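# Reseat a skewed glass plate flat in its lower slot

## Task

A glass plate sits tilted in the magazine with its two edges resting in different slots. Set it flat in the lower of those two slots, pushed fully home, with its coated face on top, and keep every other plate in its own slot. The task fails if anything touches a coated surface. A flat blade is available on its rest.

## Robot and tools

ROBOT. There are two UR7e-type arms, left_arm and right_arm. Each carries a Robotiq 2F-85 two-finger gripper and a wrist camera. In the scene frame the bases stand at left_arm (+0.057, +0.515, 0) m and right_arm (-0.032, -0.495, 0) m. The scene frame has its origin at table-top height, halfway between the arms. +x points out over the table, +y toward left_arm, and +z up. Image left and right do not match the arm names. Each gripper has its own frame: the fingers point along its +z, they close along its y, and a block sticks out about 10 cm toward its +x. end_effector_position is the point between the pads when they are shut. Fingertips reach about 19 mm past it when closed and about 6 mm when fully open.

ROW FORMAT. Every motion command is a row of 18 numbers, each in [-1, 1]. The first nine are for left_arm: dx, dy, dz, rx, ry, rz, gripper position, force_limit, speed. The last nine are the same for right_arm. Both arms always appear, even if only one moves. dx to rz are offsets, not poses. They are measured from that arm's Hand target at the moment the action or move begins, along the scene axes. 1.0 equals 0.6 m or 180 degrees. rx, ry, rz form a single rotation vector applied about the Hand target's position. Rows within one action or one move list all count from the same start; they do not chain. A new call starts from the current Hand target, so sending the same offset again moves the arm further. Six zeros hold an arm at, and re-request, its Hand target. If a gripper rests short of that target, send the missing distance as an offset.

The three gripper numbers are absolute settings. position: +1 is fully open (85 mm), about -0.8 is where the pads meet, and -1 closes until something blocks the fingers. force_limit and speed run from -1 to +1. speed gives about 20 mm/s at -1, 85 at 0 and 150 at +1. Both start at +1. Grip strength depends on both numbers and on the starting gap: roughly 30 to 100 N per pad after a slow close, and 120 to 245 N after a faster one. A new force_limit or speed only takes effect once position changes by 0.01 or more. To keep a gripper unchanged, repeat the numbers you last sent; a 0 is a real command.

TOOLS. execute_actions(actions, cameras): actions is a list of actions. Each action is a table of up to 15 rows, one per 1/30 s step, and a shorter table repeats its last row. An empty list returns images and the full state. move(target, speed, blend, stop_force, zero, blocking, cameras): target is one row or up to 15 rows. Each arm travels in a straight line toward its offset, and all arms finish together, with a limit of 10 s. speed is in m/s, from 0.002 to 3.6 (default 0.25); turning is capped at twice that in rad/s. blend (m) rounds corners between rows. stop_force (3 to 120 N) ends an arm's path when its wrist sensor feels that much push. zero (default true) re-zeroes the sensor first. blocking=false returns after about 0.5 s and cannot be combined with stop_force. Moves do not avoid obstacles. Keep paths away from an arm's own base. wait(seconds 0 to 10) lets the scene run on. stop brakes a running move. zoom_image(camera, region=[x0,y0,x1,y1], at most 504 px per side) enlarges part of the newest image from cam_high, cam_low, cam_left_wrist or cam_right_wrist, each 896x504. zero_wrist_force(arm) re-zeroes one arm's sensor. read_manual returns licence text. finished_scene(scene, 1 to 2) ends the scene and cannot be undone.

RESULTS. Positions are in metres in the scene frame; orientations are quat_wxyz; velocities are in m/s and rad/s. Hand target is the last commanded pose after clipping, and the next offsets start from it. Tool commands shows current gripper settings. object_status: 0 moving, 1 blocked while opening, 2 blocked while closing (a grip), 3 reached the set position or pads met. position_measured is in counts: 3 is open, 78 is 60 mm, 130 is 40 mm, 180 is 20 mm, 230 is pads together. Wrist force and Wrist torque use the gripper's own axes, plus a line for the peak since the last report. Joint torques include the arm's own weight. Joint velocities "within noise" means the arm is still. The move line reports done, off_target, moving, held or fault, and any limits (paced, held). Motor heat warnings start at 70 °C, and a brake stop comes at 85 °C.

CAUTIONS. Commanded orientation is clipped per step to within 32 degrees of the measured orientation. Joint contact torque above 139 N m (shoulder, elbow) or 26 N m (wrists), or about 150 N of outside force, triggers a 10 s fault stop. Arms are stiff, so aim only slightly past a firm contact, and approach slowly with stop_force. Never let the arms or fingers press on each other. Do not drop or fling the glass, and do not let anything leave the table. Avoid hard grips on a plate that is still supported, and never touch the coated faces.

Each tool is called after "Request:" in YAML: its name, and indented under it one key for each argument.

## Session

Request:
execute_actions:
  actions: []

Scene clock: 0.00 s.
left_arm: end_effector_position=(+0.2207, -0.3719, +0.2074) position_measured=3 object_status=3 end_effector_quat_wxyz=(+0.449, +0.672, -0.531, +0.256) | right_arm: end_effector_position=(+0.5705, -0.4838, +0.3545) position_measured=3 object_status=3 end_effector_quat_wxyz=(-0.512, +0.693, -0.056, +0.506)
Joint positions: left_arm=[-1.478 -0.771 1.363 -3.235 -1.788 -3.408] | right_arm=[3.123 -1.991 -2.039 0.937 2.337 -2.237]
Joint velocities: within noise
Joint torques (N m): no reading
Motor temperatures (°C): left_arm=[36 36 38 43 43 42] | right_arm=[42 41 37 42 47 43]
Wrist force (N): no reading
Wrist torque (N m): no reading
Wrist force, peak (N): no reading
Hand target: left_arm +0.2207, -0.3719, +0.2074; +0.449, +0.672, -0.531, +0.256 | right_arm +0.5705, -0.4838, +0.3545; -0.512, +0.693, -0.056, +0.506
Tool commands: left_gripper/position=+1.0 left_gripper/force_limit=+1.0 left_gripper/speed=+1.0 right_gripper/position=+1.0 right_gripper/force_limit=+1.0 right_gripper/speed=+1.0

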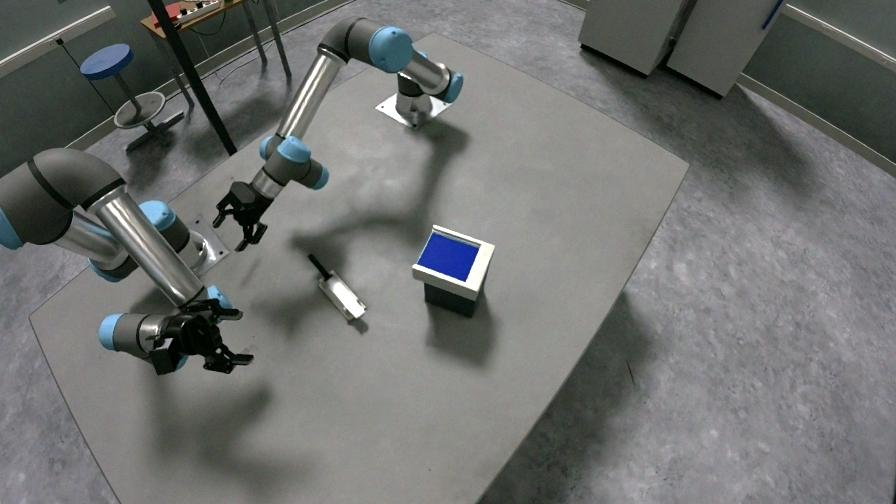

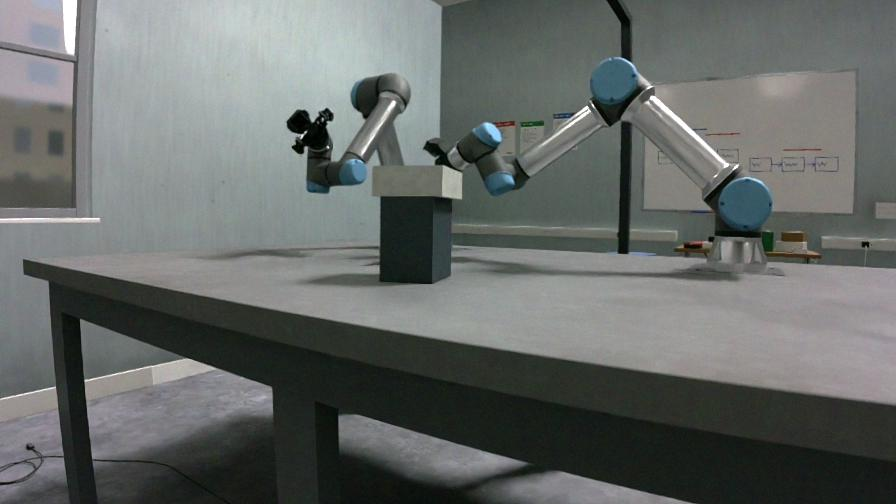

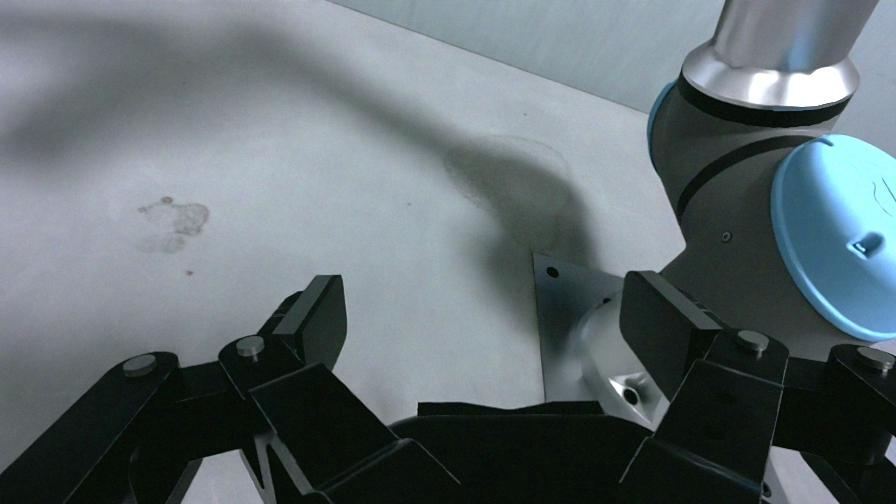

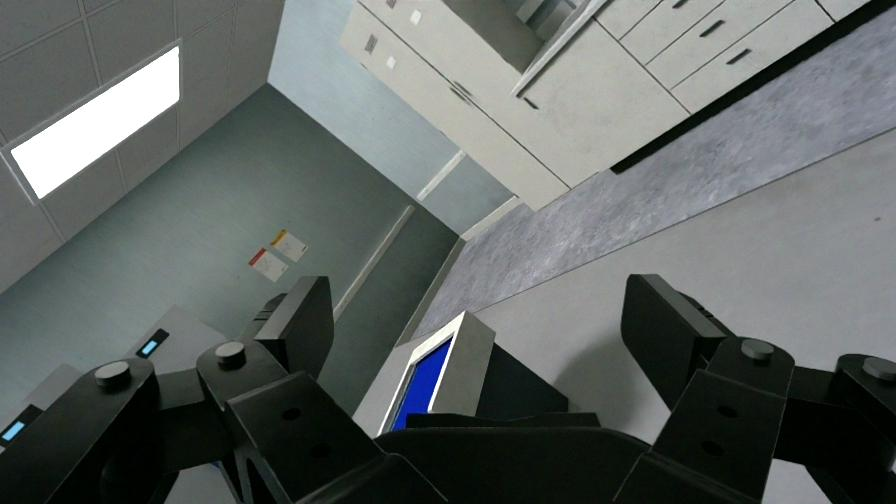

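Request:
zoom_image:
  camera: "cam_high"
  region: [290, 210, 510, 334]

Request:
zoom_image:
  camera: "cam_low"
  region: [330, 140, 510, 300]

Scaled by 2.291 from the camera's 896x504 image, which has a finer 1280x720 frame.

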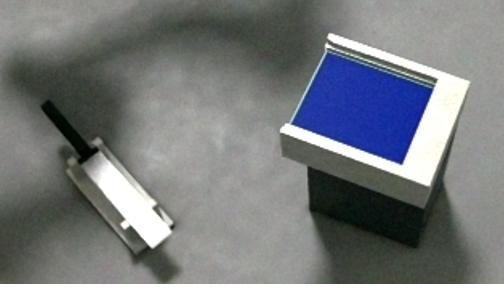

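Scaled by 2.800 from the camera's 896x504 image, which has a finer 1280x720 frame.

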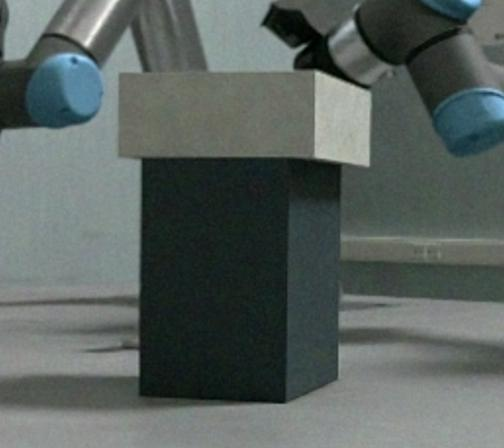

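Request:
move:
  target: [0.483,0.482,-0.08,-0.084,-0.327,0.590,1,1,1,0,0,0,0,0,0,1,1,1]
  speed: 0.5
  cameras: ["cam_high","cam_left_wrist"]

Scene clock: 16.17 s.
left_arm: end_effector_position=(+0.5081, -0.0844, +0.1616) position_measured=3 object_status=3 end_effector_quat_wxyz=(-0.108, +0.697, +0.078, +0.705) | right_arm: end_effector_position=(+0.5705, -0.4838, +0.3545) position_measured=3 object_status=3 end_effector_quat_wxyz=(-0.512, +0.693, -0.056, +0.506)
Joint positions: left_arm=[-1.471 -0.405 1.17 -3.808 0.161 -3.2] | right_arm=[3.123 -1.991 -2.039 0.937 2.337 -2.237]
Joint torques (N m): left_arm=[-1.06 -55.21 -14.28 0.5 0.17 -0.29] | right_arm=[-1.51 36.19 15.38 1.53 -0.03 0]
Wrist force (N): left_arm=[0.1 -1.0 0.3] | right_arm=[-0.1 0.1 0.2]
Wrist torque (N m): left_arm=[-0.07 -0.05 -0.09] | right_arm=[0.02 0.02 0.01]
Wrist force, peak (N): left_arm=[-4.8 -0.9 1.9] | right_arm=[-0.6 -0.3 0.2]
Hand target: left_arm +0.5081, -0.0844, +0.1616; -0.108, +0.697, +0.078, +0.705 (not the last commanded pose) | right_arm +0.5705, -0.4838, +0.3545; -0.512, +0.693, -0.056, +0.506
Tool commands: left_gripper/position=+1.0 left_gripper/force_limit=+1.0 left_gripper/speed=+1.0 right_gripper/position=+1.0 right_gripper/force_limit=+1.0 right_gripper/speed=+1.0
Off the commanded pose: left_arm 0.004 m, 19 deg | right_arm 0.000 m, 0 deg.
FORCE FAULT: contact force on the left arm reached its limit, and that arm stopped. The contact can be on any part of that arm, not only on its tool. That arm's remaining commands of this call were not run. That arm is still stopped at the end of this call. That arm stays stopped for about 10 more seconds. Until then a move that you send moves the other arm only, and its call returns only when the move has ended. Once the stop has ended, the next robot result says so. If the stop ends while you think or write, that arm runs what you send next, counted from a new Hand target: where the arm stands when the stop ends. While its stop runs, that arm takes no new command, but its gripper still runs the gripper command that each later call begins with. Until it ends, the stop uses up actions while you think or wait. An arm that is not stopped still takes commands.
move: fault (left_arm)
camera_calibration:
cam_left_wrist: T_world_to_cam=[[0.263313, -0.963176, -0.0543862, -0.199141], [-0.326556, -0.0359422, -0.944494, 0.33303], [0.90776, 0.266457, -0.323995, -0.256171], [0, 0, 0, 1]] pos_world=[0.393731, -0.111579, 0.220716]
Images, in order (width x height): cam_high 896x504, cam_left_wrist 896x504.

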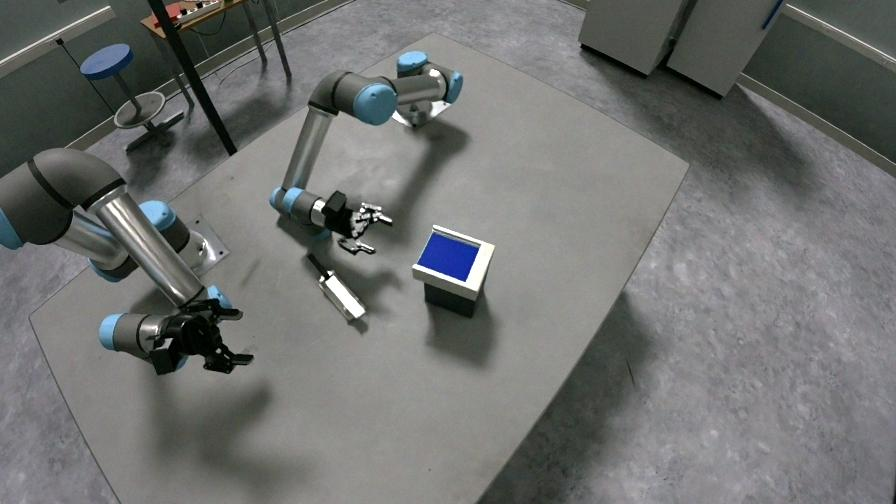

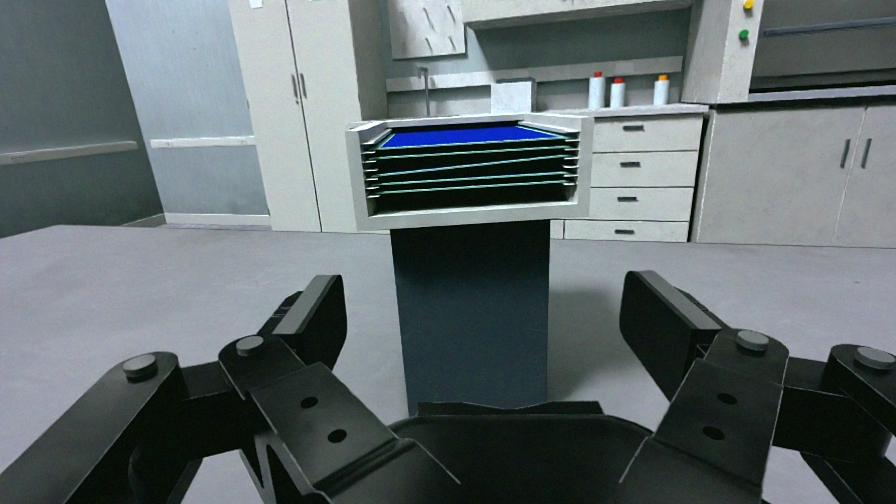

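Request:
zoom_image:
  camera: "cam_left_wrist"
  region: [340, 106, 600, 236]

Request:
zoom_image:
  camera: "cam_left_wrist"
  region: [340, 116, 420, 226]

Request:
zoom_image:
  camera: "cam_left_wrist"
  region: [530, 106, 600, 216]

Scaled by 1.938 from the camera's 896x504 image, which has a finer 1280x720 frame.

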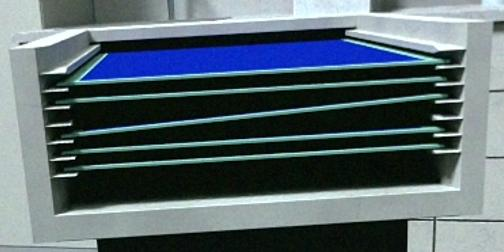

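Scaled by 4.582 from the camera's 896x504 image, which has a finer 1280x720 frame.

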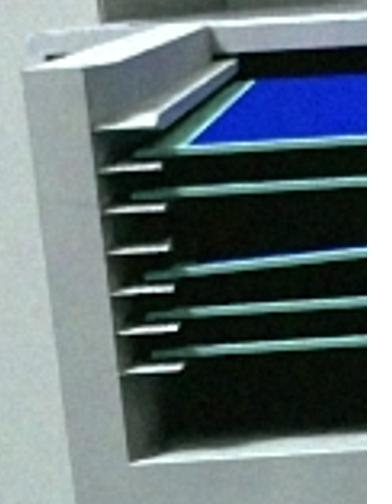

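Scaled by 4.582 from the camera's 896x504 image, which has a finer 1280x720 frame.

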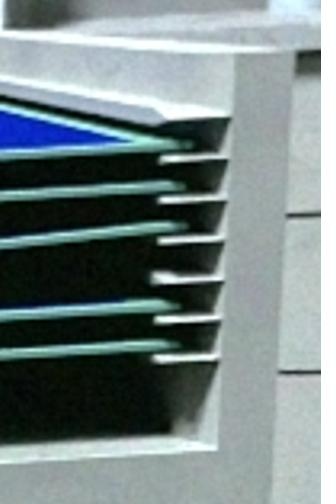

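Request:
wait:
  seconds: 4

Request:
move:
  target:
    - [0,0,0.2,0,0,0,1,1,1,0,0,0,0,0,0,1,1,1]
    - [-0.15,0.42,0.25,0,0,0,1,1,1,-0.35,0.415,-0.258,-0.328,0.150,-0.121,1,1,1]
  speed: 0.4
  cameras: ["cam_high","cam_right_wrist","cam_left_wrist"]

Request:
zoom_image:
  camera: "cam_right_wrist"
  region: [196, 0, 700, 504]

Scene clock: 23.47 s.
left_arm: end_effector_position=(+0.5081, -0.0844, +0.1616) position_measured=3 object_status=3 end_effector_quat_wxyz=(-0.108, +0.697, +0.078, +0.705) | right_arm: end_effector_position=(+0.5705, -0.4838, +0.3545) position_measured=3 object_status=3 end_effector_quat_wxyz=(-0.512, +0.693, -0.056, +0.506)
Joint positions: left_arm=[-1.471 -0.405 1.17 -3.808 0.161 -3.2] | right_arm=[3.123 -1.991 -2.039 0.937 2.337 -2.237]
Joint torques (N m): left_arm=[-0.75 -54.78 -15.5 0.63 0.31 -0.16] | right_arm=[0.03 35.37 15.04 1.6 -0.03 -0.11]
Wrist force (N): left_arm=[0.1 -0.8 -0.1] | right_arm=[-0.3 0.0 0.1]
Wrist torque (N m): left_arm=[-0.03 -0.03 -0.09] | right_arm=[0.00 0.05 0.01]
Wrist force, peak (N): left_arm=[0.2 -1.2 0.7] | right_arm=[-0.5 0.1 0.3]
Hand target: left_arm +0.5081, -0.0844, +0.1616; -0.108, +0.697, +0.078, +0.705 (not the last commanded pose) | right_arm +0.5705, -0.4838, +0.3545; -0.512, +0.693, -0.056, +0.506
Tool commands: left_gripper/position=+1.0 left_gripper/force_limit=+1.0 left_gripper/speed=+1.0 right_gripper/position=+1.0 right_gripper/force_limit=+1.0 right_gripper/speed=+1.0
Off the commanded pose: left_arm 0.004 m, 19 deg | right_arm 0.000 m, 0 deg.
FORCE FAULT, CONTINUED: the left arm was still stopped when this call began, by the force fault that an earlier result reported. Since the last result the stop counts as 15 of the actions that you can send in this scene. That arm is still stopped at the end of this call. That arm stays stopped for about 2 more seconds. If the stop ends while you think or write, that arm runs what you send next, counted from a new Hand target: where the arm stands when the stop ends. While its stop runs, that arm takes no new command, but its gripper still runs the gripper command that each later call begins with.
wait: 4.00 s; at rest from the start

Scene clock: 26.23 s.
left_arm: end_effector_position=(+0.5081, -0.0844, +0.1616) position_measured=3 object_status=3 end_effector_quat_wxyz=(-0.108, +0.697, +0.078, +0.705) | right_arm: end_effector_position=(+0.3605, -0.2348, +0.1998) position_measured=3 object_status=3 end_effector_quat_wxyz=(+0.016, +0.923, -0.038, +0.383)
Joint positions: left_arm=[-1.471 -0.405 1.17 -3.808 0.161 -3.2] | right_arm=[4.49 -1.31 -2.395 -0.833 0.799 -1.819]
Joint torques (N m): left_arm=[-0.7 -54.95 -14.02 0.58 0.28 -0.22] | right_arm=[-8.91 -1.22 30.09 2.05 0.74 2.45]
Wrist force (N): left_arm=[0.0 -0.8 0.4] | right_arm=[-0.7 0.2 0.9]
Wrist torque (N m): left_arm=[-0.03 -0.02 -0.08] | right_arm=[-0.12 0.33 0.08]
Wrist force, peak (N): left_arm=[0.2 -0.9 0.8] | right_arm=[-2.0 -1.1 0.4]
Hand target: left_arm +0.5081, -0.0844, +0.1616; -0.108, +0.697, +0.078, +0.705 (not the last commanded pose) | right_arm +0.3605, -0.2348, +0.1997; +0.016, +0.923, -0.038, +0.383
Tool commands: left_gripper/position=+1.0 left_gripper/force_limit=+1.0 left_gripper/speed=+1.0 right_gripper/position=+1.0 right_gripper/force_limit=+1.0 right_gripper/speed=+1.0
Off the commanded pose: right_arm 0.000 m, 0 deg.
FORCE FAULT, CONTINUED: the left arm's stop, for the force fault that an earlier result reported, is over. That arm was still stopped when this call began, so it ran no command of this call. That arm's target is now where it stood when the stop ended, not its last command. That arm accepts commands again.
move: done (right_arm), not run (left_arm; its earlier fault stop)
camera_calibration:
cam_left_wrist: T_world_to_cam=[[0.263313, -0.963176, -0.0543862, -0.199141], [-0.326556, -0.0359422, -0.944494, 0.33303], [0.90776, 0.266457, -0.323995, -0.256171], [0, 0, 0, 1]] pos_world=[0.393731, -0.111579, 0.220716]
cam_right_wrist: T_world_to_cam=[[-0.095086, -0.995451, -0.00593317, -0.187114], [-0.907636, 0.0891427, -0.410183, 0.438577], [0.408846, -0.0336175, -0.911984, 0.160437], [0, 0, 0, 1]] pos_world=[0.314682, -0.219965, 0.325103]
Images, in order (width x height): cam_high 896x504, cam_left_wrist 896x504, cam_right_wrist 896x504.

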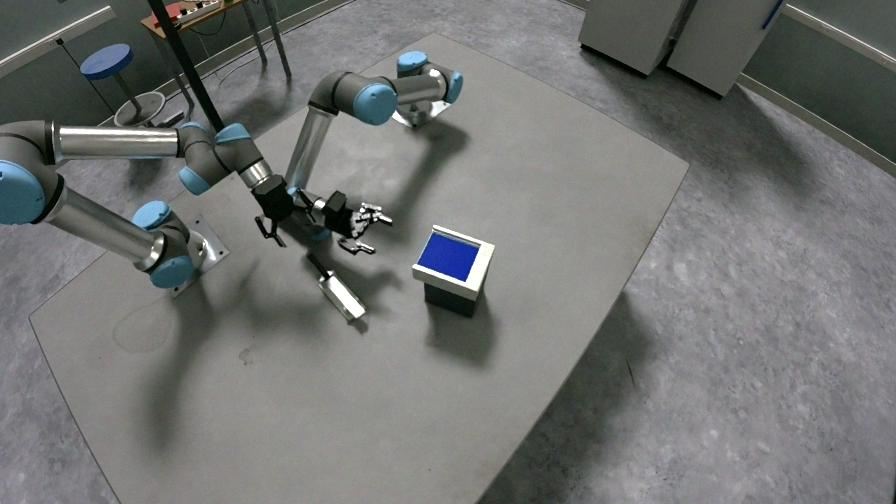

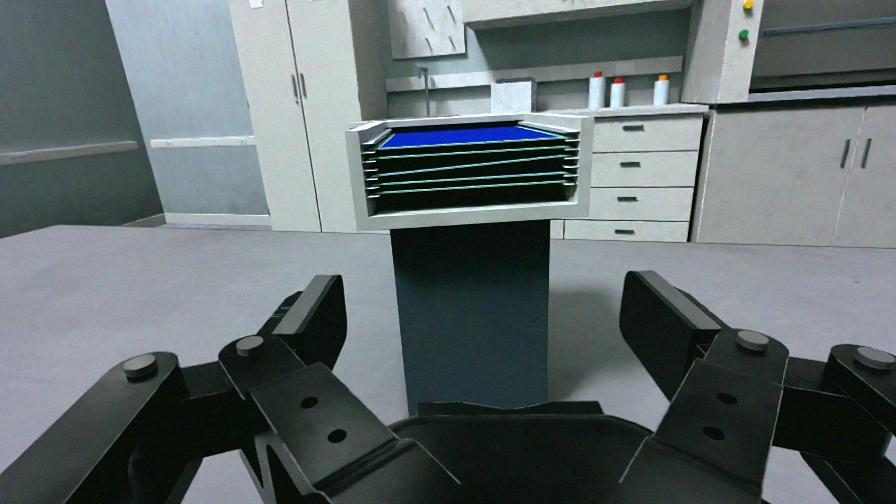

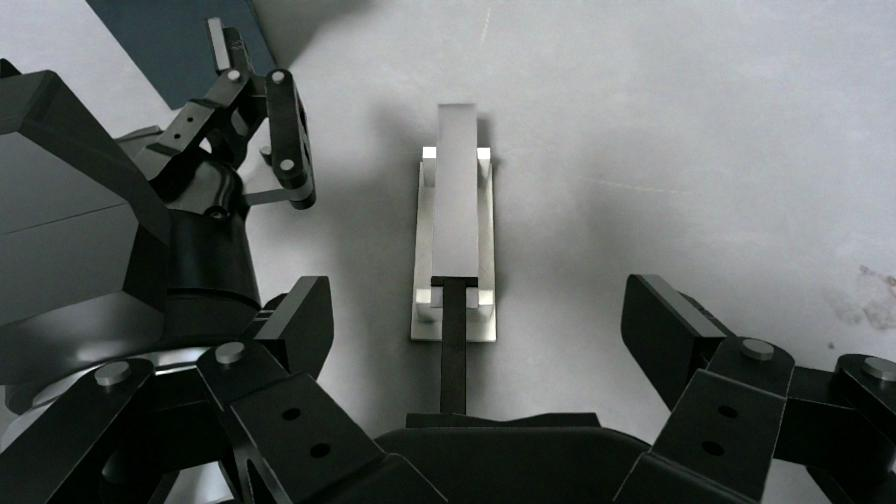

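Scaled by 1.000.

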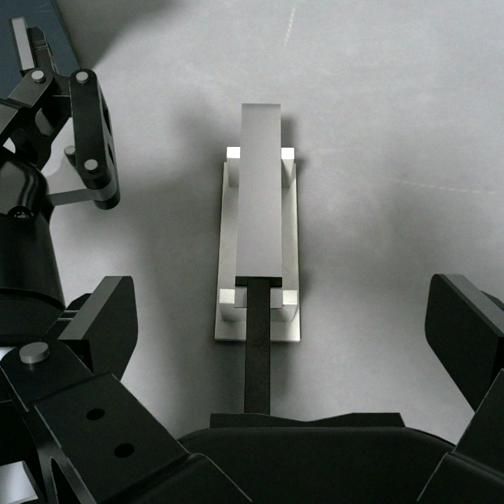

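Request:
move:
  target:
    - [0,0,0.12,0,0,0,1,1,1,0,0,0,0,0,0,1,1,1]
    - [-0.057,0.245,0.12,-0.007,0.026,-0.286,1,1,1,0.0,0,0,0,0,0,1,1,1]
    - [-0.057,0.245,0.095,-0.007,0.026,-0.286,-0.8,1,1,0.0325,0.0035,-0.15,0,0,-0.010,1,1,1]
  speed: 0.3
  cameras: ["cam_left_wrist","cam_right_wrist"]

Request:
zoom_image:
  camera: "cam_right_wrist"
  region: [300, 100, 652, 420]

Scene clock: 33.30 s.
left_arm: end_effector_position=(+0.5081, -0.0844, +0.1668) position_measured=3 object_status=3 end_effector_quat_wxyz=(-0.108, +0.697, +0.078, +0.704) end_effector_velocity=(+0.000, +0.000, -0.003) end_effector_angular_velocity=(+0.000, +0.000, +0.000) | right_arm: end_effector_position=(+0.3605, -0.2348, +0.1997) position_measured=3 object_status=3 end_effector_quat_wxyz=(+0.016, +0.923, -0.038, +0.383)
Joint positions: left_arm=[-1.471 -0.414 1.173 -3.803 0.161 -3.198] | right_arm=[4.49 -1.31 -2.394 -0.834 0.8 -1.818]
Joint velocities: left_arm=[0 0.005 -0.002 -0.002 0.001 -0.001] | right_arm=[within noise]
Joint torques (N m): left_arm=[1.98 -49.54 -25.17 -0.98 0 -1.81] | right_arm=[-12.17 -2.02 29.26 1.88 0.74 2.55]
Wrist force (N): left_arm=[0.2 -0.9 0.3] | right_arm=[-0.8 0.1 0.8]
Wrist torque (N m): left_arm=[-0.05 -0.06 0.07] | right_arm=[-0.13 0.33 0.08]
Wrist force, peak (N): left_arm=[3.9 -0.9 0.3] | right_arm=[-1.1 -0.2 1.0]
Hand target: left_arm +0.5081, -0.0844, +0.1666; -0.108, +0.697, +0.078, +0.704 (not the last commanded pose) | right_arm +0.3605, -0.2348, +0.1997; +0.016, +0.923, -0.038, +0.383 (not the last commanded pose)
Tool commands: left_gripper/position=+1.0 left_gripper/force_limit=+1.0 left_gripper/speed=+1.0 right_gripper/position=+1.0 right_gripper/force_limit=+1.0 right_gripper/speed=+1.0
Off the commanded pose: left_arm 0.160 m, 52 deg | right_arm 0.092 m, 2 deg.
move: held (left_arm; a check stopped the path), off_target (right_arm; braked when a check withheld steps of left_arm); path passed 0 of 3 targets; target 3's new numbers were not sent; limits=held
pose unreachable (left arm): on one or more control steps of this call, first in action 0 (counted from 0), this arm could not follow its commanded pose, so it was not sent that pose on those steps. It may still have moved: this result reports where it is.
cause: moving toward the commanded pose would bring a part of the arm too close to another arm (this arm's gripper and the right arm's gripper, 24 mm apart when this arm was first held).
camera_calibration:
cam_left_wrist: T_world_to_cam=[[0.263426, -0.963145, -0.0543863, -0.198894], [-0.326743, -0.0360372, -0.944426, 0.338084], [0.907659, 0.266557, -0.324194, -0.254358], [0, 0, 0, 1]] pos_world=[0.393731, -0.111579, 0.226017]
cam_right_wrist: T_world_to_cam=[[-0.0954852, -0.995414, -0.00577933, -0.187027], [-0.907633, 0.089446, -0.410123, 0.438624], [0.408759, -0.0339152, -0.912012, 0.160408], [0, 0, 0, 1]] pos_world=[0.314683, -0.219962, 0.325103]
Images, in order (width x height): cam_left_wrist 896x504, cam_right_wrist 896x504.

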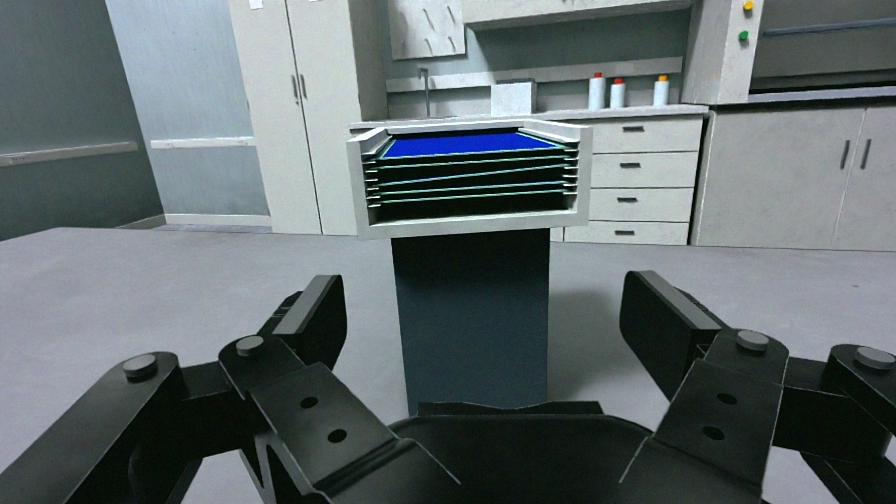

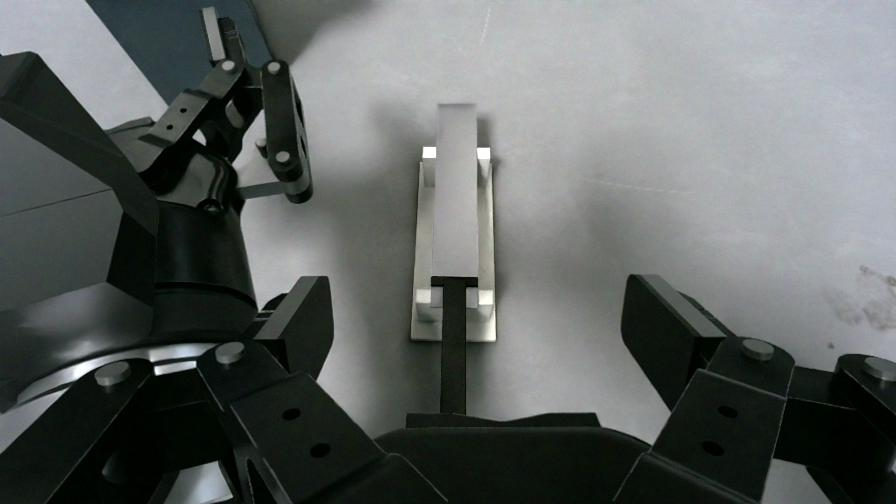

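Scaled by 1.432 from the camera's 896x504 image, which has a finer 1280x720 frame.

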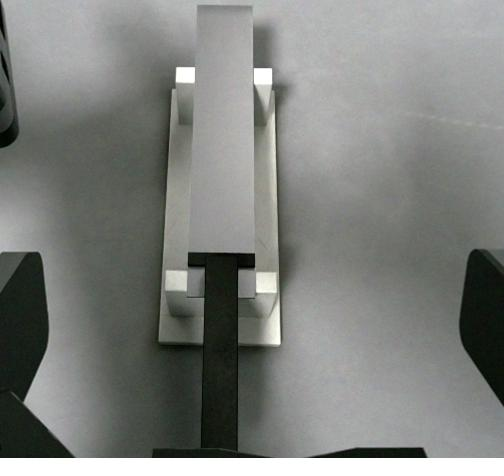

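Request:
move:
  target:
    - [0.05,0.2,0.07,0,0,0,1,1,1,0,0,0,0,0,0,1,1,1]
    - [-0.057,0.245,0.086,-0.007,0.026,-0.286,1,1,1,0.0,0,0,0,0,0,1,1,1]
    - [-0.057,0.245,0.086,-0.007,0.026,-0.286,1,1,1,0.0325,0.0035,-0.15,0,0,-0.010,1,1,1]
  speed: 0.3
  cameras: ["cam_left_wrist","cam_right_wrist"]

Request:
zoom_image:
  camera: "cam_right_wrist"
  region: [300, 100, 652, 420]

Scene clock: 38.73 s.
left_arm: end_effector_position=(+0.4739, +0.0626, +0.2182) position_measured=3 object_status=3 end_effector_quat_wxyz=(+0.213, +0.690, -0.229, +0.652) | right_arm: end_effector_position=(+0.3800, -0.2327, +0.1098) position_measured=3 object_status=3 end_effector_quat_wxyz=(+0.022, +0.922, -0.053, +0.383)
Joint positions: left_arm=[-1.335 -0.975 2.301 -4.393 -0.877 -3.185] | right_arm=[4.439 -1.592 -2.483 -0.444 0.803 -1.846]
Joint torques (N m): left_arm=[11.05 -37.35 2.24 -3.38 -1.99 2.45] | right_arm=[-14.42 7.46 8.52 4.6 1.06 -2.58]
Wrist force (N): left_arm=[0.5 -0.6 0.4] | right_arm=[-1.0 0.0 0.8]
Wrist torque (N m): left_arm=[-0.09 -0.12 -0.11] | right_arm=[-0.14 0.37 0.19]
Wrist force, peak (N): left_arm=[0.7 -2.1 1.2] | right_arm=[-1.9 0.3 1.7]
Hand target: left_arm +0.4739, +0.0626, +0.2182; +0.213, +0.690, -0.229, +0.652 | right_arm +0.3800, -0.2327, +0.1097; +0.022, +0.922, -0.053, +0.383
Off the commanded pose: left_arm 0.000 m, 0 deg | right_arm 0.000 m, 0 deg.
move: done
camera_calibration:
cam_left_wrist: T_world_to_cam=[[-0.592918, -0.805036, -0.0191035, 0.342643], [-0.306452, 0.247516, -0.919143, 0.347771], [0.744672, -0.539122, -0.393461, -0.103126], [0, 0, 0, 1]] pos_world=[0.386529, 0.134164, 0.285621]
cam_right_wrist: T_world_to_cam=[[-0.126777, -0.991915, -0.00574812, -0.170883], [-0.904392, 0.117967, -0.410072, 0.424627], [0.407435, -0.046789, -0.912035, 0.0679342], [0, 0, 0, 1]] pos_world=[0.334686, -0.216414, 0.235104]
Images, in order (width x height): cam_left_wrist 896x504, cam_right_wrist 896x504.

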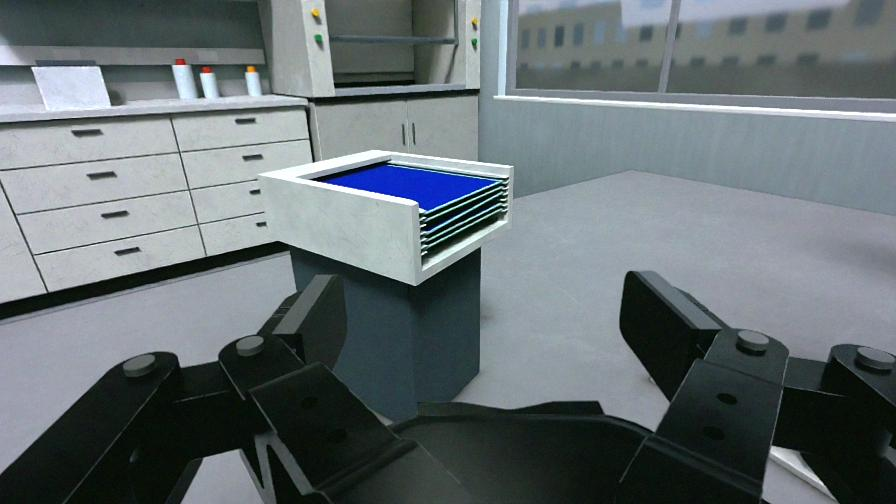

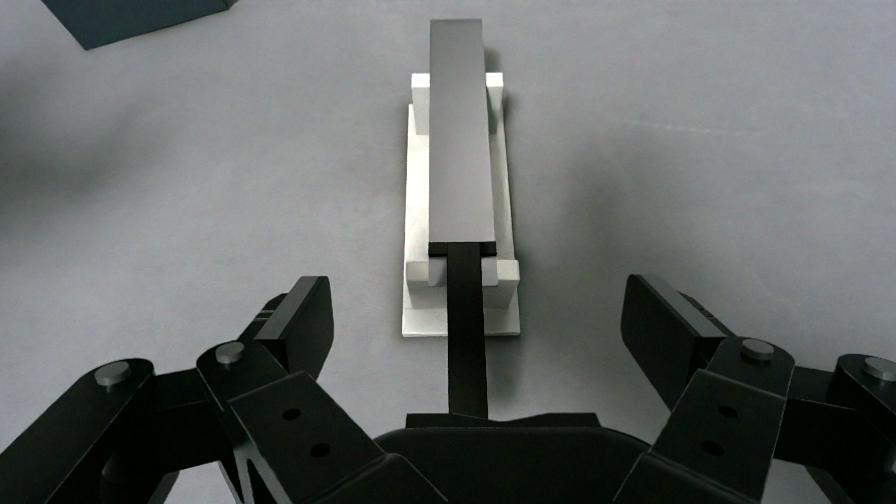

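Scaled by 1.432 from the camera's 896x504 image, which has a finer 1280x720 frame.

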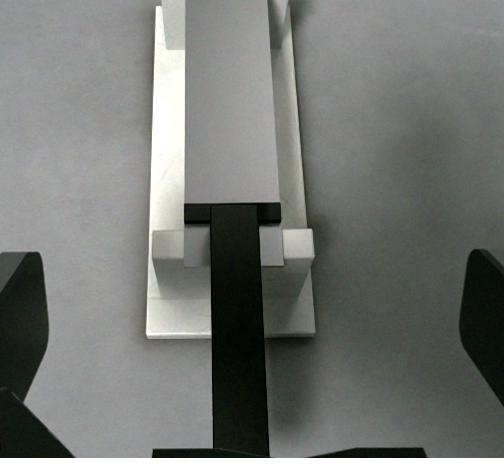

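Request:
move:
  target:
    - [0,0,0,0,0,0,1,1,1,0,0.0017,-0.104,0,0,0.003,1,1,1]
    - [0,0,0,0,0,0,1,1,1,0,0.0017,-0.104,0,0,0.003,-1,0,-0.8]
  speed: 0.15
  cameras: ["cam_low","cam_right_wrist"]

Scene clock: 44.93 s.
left_arm: end_effector_position=(+0.4739, +0.0626, +0.2182) position_measured=3 object_status=3 end_effector_quat_wxyz=(+0.213, +0.690, -0.229, +0.652) | right_arm: end_effector_position=(+0.3800, -0.2317, +0.0473) position_measured=197 object_status=0 end_effector_quat_wxyz=(+0.020, +0.922, -0.048, +0.383)
Joint positions: left_arm=[-1.335 -0.975 2.301 -4.393 -0.877 -3.185] | right_arm=[4.438 -1.813 -2.534 -0.163 0.805 -1.859]
Joint torques (N m): left_arm=[10.88 -37.24 1.83 -3.05 -2.02 2.57] | right_arm=[-12.78 9.94 4.32 3.59 -3.02 -2.27]
Wrist force (N): left_arm=[0.4 -0.1 0.5] | right_arm=[0.8 0.2 -0.8]
Wrist torque (N m): left_arm=[-0.01 -0.10 -0.11] | right_arm=[-0.07 0.32 0.20]
Wrist force, peak (N): left_arm=[1.0 -0.4 0.6] | right_arm=[-1.8 0.0 1.2]
Hand target: left_arm +0.4739, +0.0626, +0.2182; +0.213, +0.690, -0.229, +0.652 | right_arm +0.3800, -0.2317, +0.0473; +0.020, +0.922, -0.048, +0.383
Off the commanded pose: left_arm 0.000 m, 0 deg | right_arm 0.000 m, 0 deg.
move: done
camera_calibration:
cam_right_wrist: T_world_to_cam=[[-0.117308, -0.993079, -0.00577175, -0.174152], [-0.905433, 0.109339, -0.410165, 0.397358], [0.407957, -0.0428896, -0.911993, 0.0117607], [0, 0, 0, 1]] pos_world=[0.334554, -0.215889, 0.172703]
Images, in order (width x height): cam_low 896x504, cam_right_wrist 896x504.

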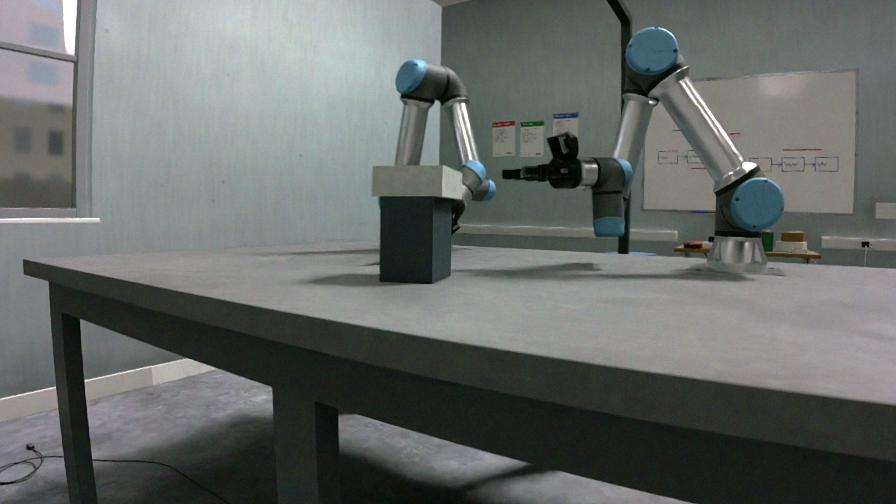

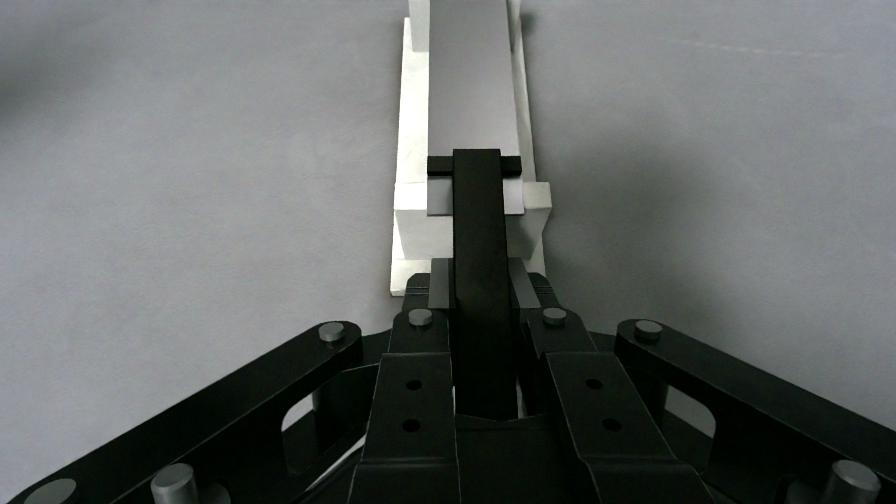

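Request:
wait:
  seconds: 0.3
  cameras: ["cam_right_wrist"]

Request:
zoom_image:
  camera: "cam_right_wrist"
  region: [340, 0, 620, 350]

Scene clock: 45.97 s.
left_arm: end_effector_position=(+0.4739, +0.0626, +0.2182) position_measured=3 object_status=3 end_effector_quat_wxyz=(+0.213, +0.690, -0.229, +0.652) | right_arm: end_effector_position=(+0.3800, -0.2317, +0.0473) position_measured=197 object_status=2 end_effector_quat_wxyz=(+0.020, +0.922, -0.048, +0.383)
Joint positions: left_arm=[-1.335 -0.975 2.301 -4.393 -0.877 -3.185] | right_arm=[4.438 -1.813 -2.534 -0.163 0.805 -1.859]
Joint torques (N m): left_arm=[10.83 -36.98 2.87 -3.16 -2 2.62] | right_arm=[-11.19 9.92 5.38 1.61 -1.32 -1.79]
Wrist force (N): left_arm=[0.5 -0.4 0.3] | right_arm=[0.7 0.3 -1.0]
Wrist torque (N m): left_arm=[-0.07 -0.11 -0.10] | right_arm=[-0.07 0.33 0.20]
Wrist force, peak (N): left_arm=[0.6 -0.7 0.7] | right_arm=[1.0 0.2 -1.0]
Hand target: left_arm +0.4739, +0.0626, +0.2182; +0.213, +0.690, -0.229, +0.652 | right_arm +0.3800, -0.2317, +0.0473; +0.020, +0.922, -0.048, +0.383
Tool commands: left_gripper/position=+1.0 left_gripper/force_limit=+1.0 left_gripper/speed=+1.0 right_gripper/position=-1.0 right_gripper/force_limit=+0.0 right_gripper/speed=-0.8
Off the commanded pose: left_arm 0.000 m, 0 deg | right_arm 0.000 m, 0 deg.
wait: 0.30 s; at rest from the start
camera_calibration:
cam_right_wrist: T_world_to_cam=[[-0.117308, -0.993079, -0.00577175, -0.174152], [-0.905433, 0.109339, -0.410165, 0.397358], [0.407957, -0.0428896, -0.911993, 0.0117607], [0, 0, 0, 1]] pos_world=[0.334554, -0.215889, 0.172703]
Images, in order (width x height): cam_right_wrist 896x504.

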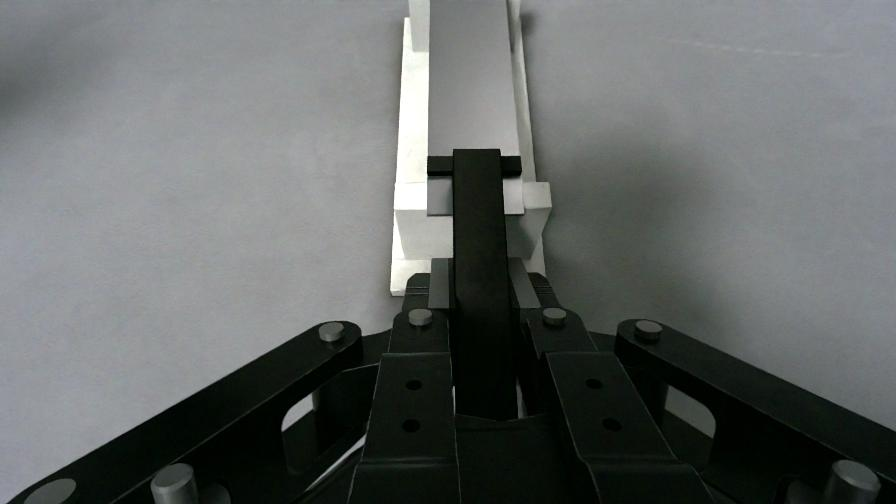

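Scaled by 1.440 from the camera's 896x504 image, which has a finer 1280x720 frame.

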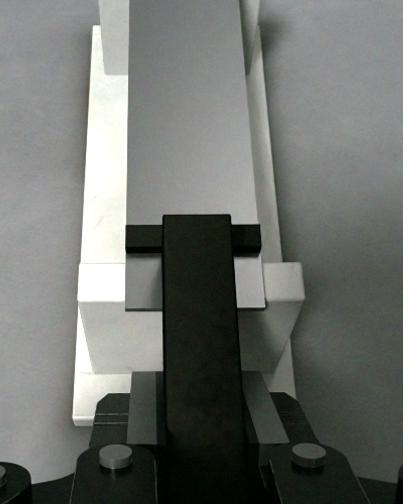

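Request:
zoom_image:
  camera: "cam_right_wrist"
  region: [400, 130, 560, 260]

Request:
move:
  target:
    - [0,0,0,0,0,0,1,1,1,0,0,0.05,0,0,0,-1,0,-0.8]
    - [0,0,0,0,0,0,1,1,1,-0.06,0.07,0.25,0,0,0.143,-1,0,-0.8]
  speed: 0.15
  cameras: ["cam_high","cam_left_wrist","cam_right_wrist"]

Request:
zoom_image:
  camera: "cam_left_wrist"
  region: [250, 130, 550, 300]

Request:
zoom_image:
  camera: "cam_high"
  region: [300, 200, 520, 330]

Scaled by 3.150 from the camera's 896x504 image, which has a finer 1280x720 frame.

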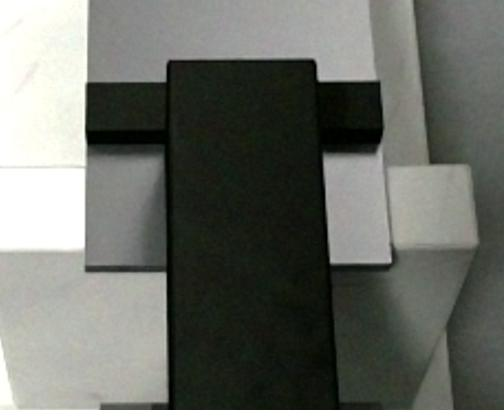

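Scene clock: 51.53 s.
left_arm: end_effector_position=(+0.4739, +0.0626, +0.2182) position_measured=3 object_status=3 end_effector_quat_wxyz=(+0.213, +0.690, -0.229, +0.652) | right_arm: end_effector_position=(+0.3440, -0.1896, +0.1972) position_measured=197 object_status=2 end_effector_quat_wxyz=(-0.066, +0.910, +0.158, +0.378)
Joint positions: left_arm=[-1.335 -0.975 2.301 -4.393 -0.877 -3.185] | right_arm=[4.484 -1.326 -2.493 -0.372 0.951 -2.351]
Joint torques (N m): left_arm=[11.15 -37.27 1.13 -3.09 -1.95 2.4] | right_arm=[-5.24 23.03 28.95 2.55 1.05 -2.68]
Wrist force (N): left_arm=[0.7 -0.4 0.4] | right_arm=[-1.8 0.2 1.4]
Wrist torque (N m): left_arm=[-0.06 -0.15 -0.11] | right_arm=[-0.12 0.31 0.18]
Wrist force, peak (N): left_arm=[0.7 -0.7 0.9] | right_arm=[-2.4 -0.2 1.8]
Hand target: left_arm +0.4739, +0.0626, +0.2182; +0.213, +0.690, -0.229, +0.652 | right_arm +0.3440, -0.1897, +0.1973; -0.066, +0.910, +0.158, +0.378
Off the commanded pose: left_arm 0.000 m, 0 deg | right_arm 0.000 m, 0 deg.
move: done
camera_calibration:
cam_left_wrist: T_world_to_cam=[[-0.592918, -0.805036, -0.0191035, 0.342643], [-0.306452, 0.247516, -0.919143, 0.347771], [0.744672, -0.539122, -0.393461, -0.103126], [0, 0, 0, 1]] pos_world=[0.386529, 0.134164, 0.285621]
cam_right_wrist: T_world_to_cam=[[0.325353, -0.945575, -0.00574626, -0.279017], [-0.863137, -0.294495, -0.410204, 0.330527], [0.386187, 0.138421, -0.911976, 0.206828], [0, 0, 0, 1]] pos_world=[0.296195, -0.195123, 0.322603]
Images, in order (width x height): cam_high 896x504, cam_left_wrist 896x504, cam_right_wrist 896x504.

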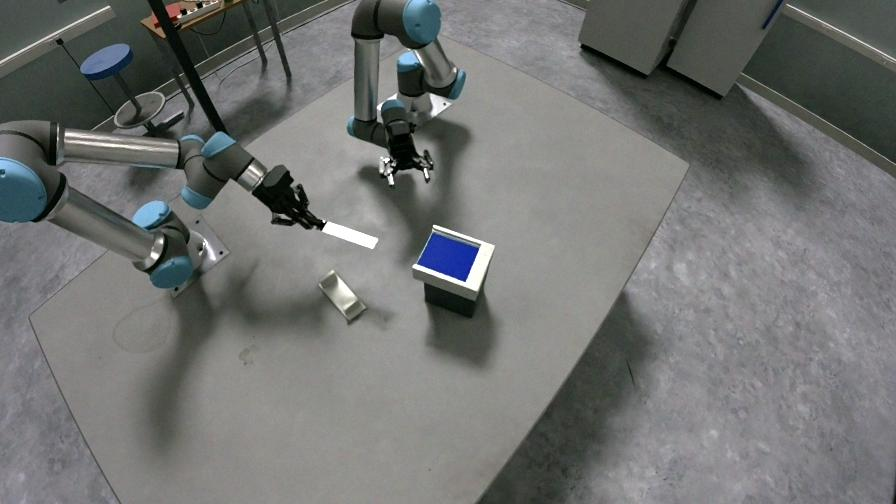

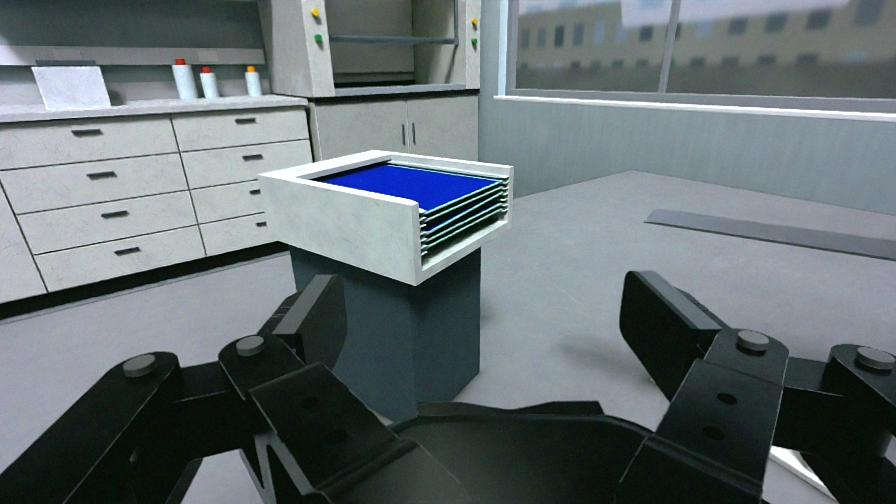

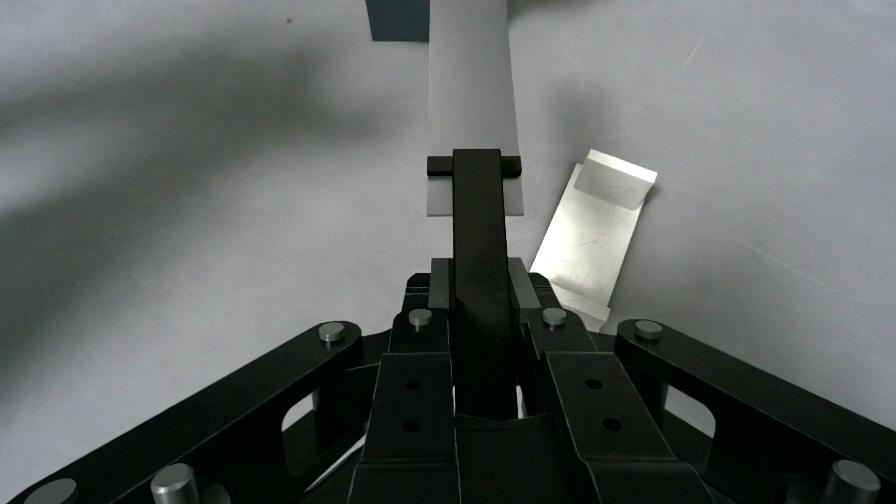

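Scaled by 1.680 from the camera's 896x504 image, which has a finer 1280x720 frame.

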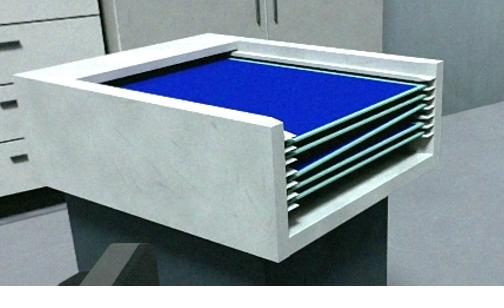

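Scaled by 2.291 from the camera's 896x504 image, which has a finer 1280x720 frame.

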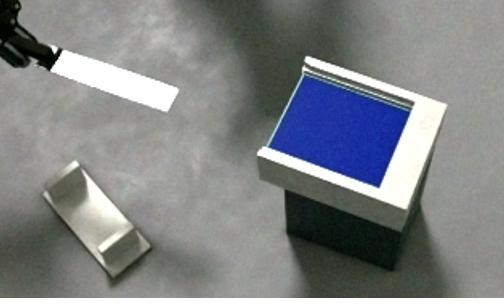

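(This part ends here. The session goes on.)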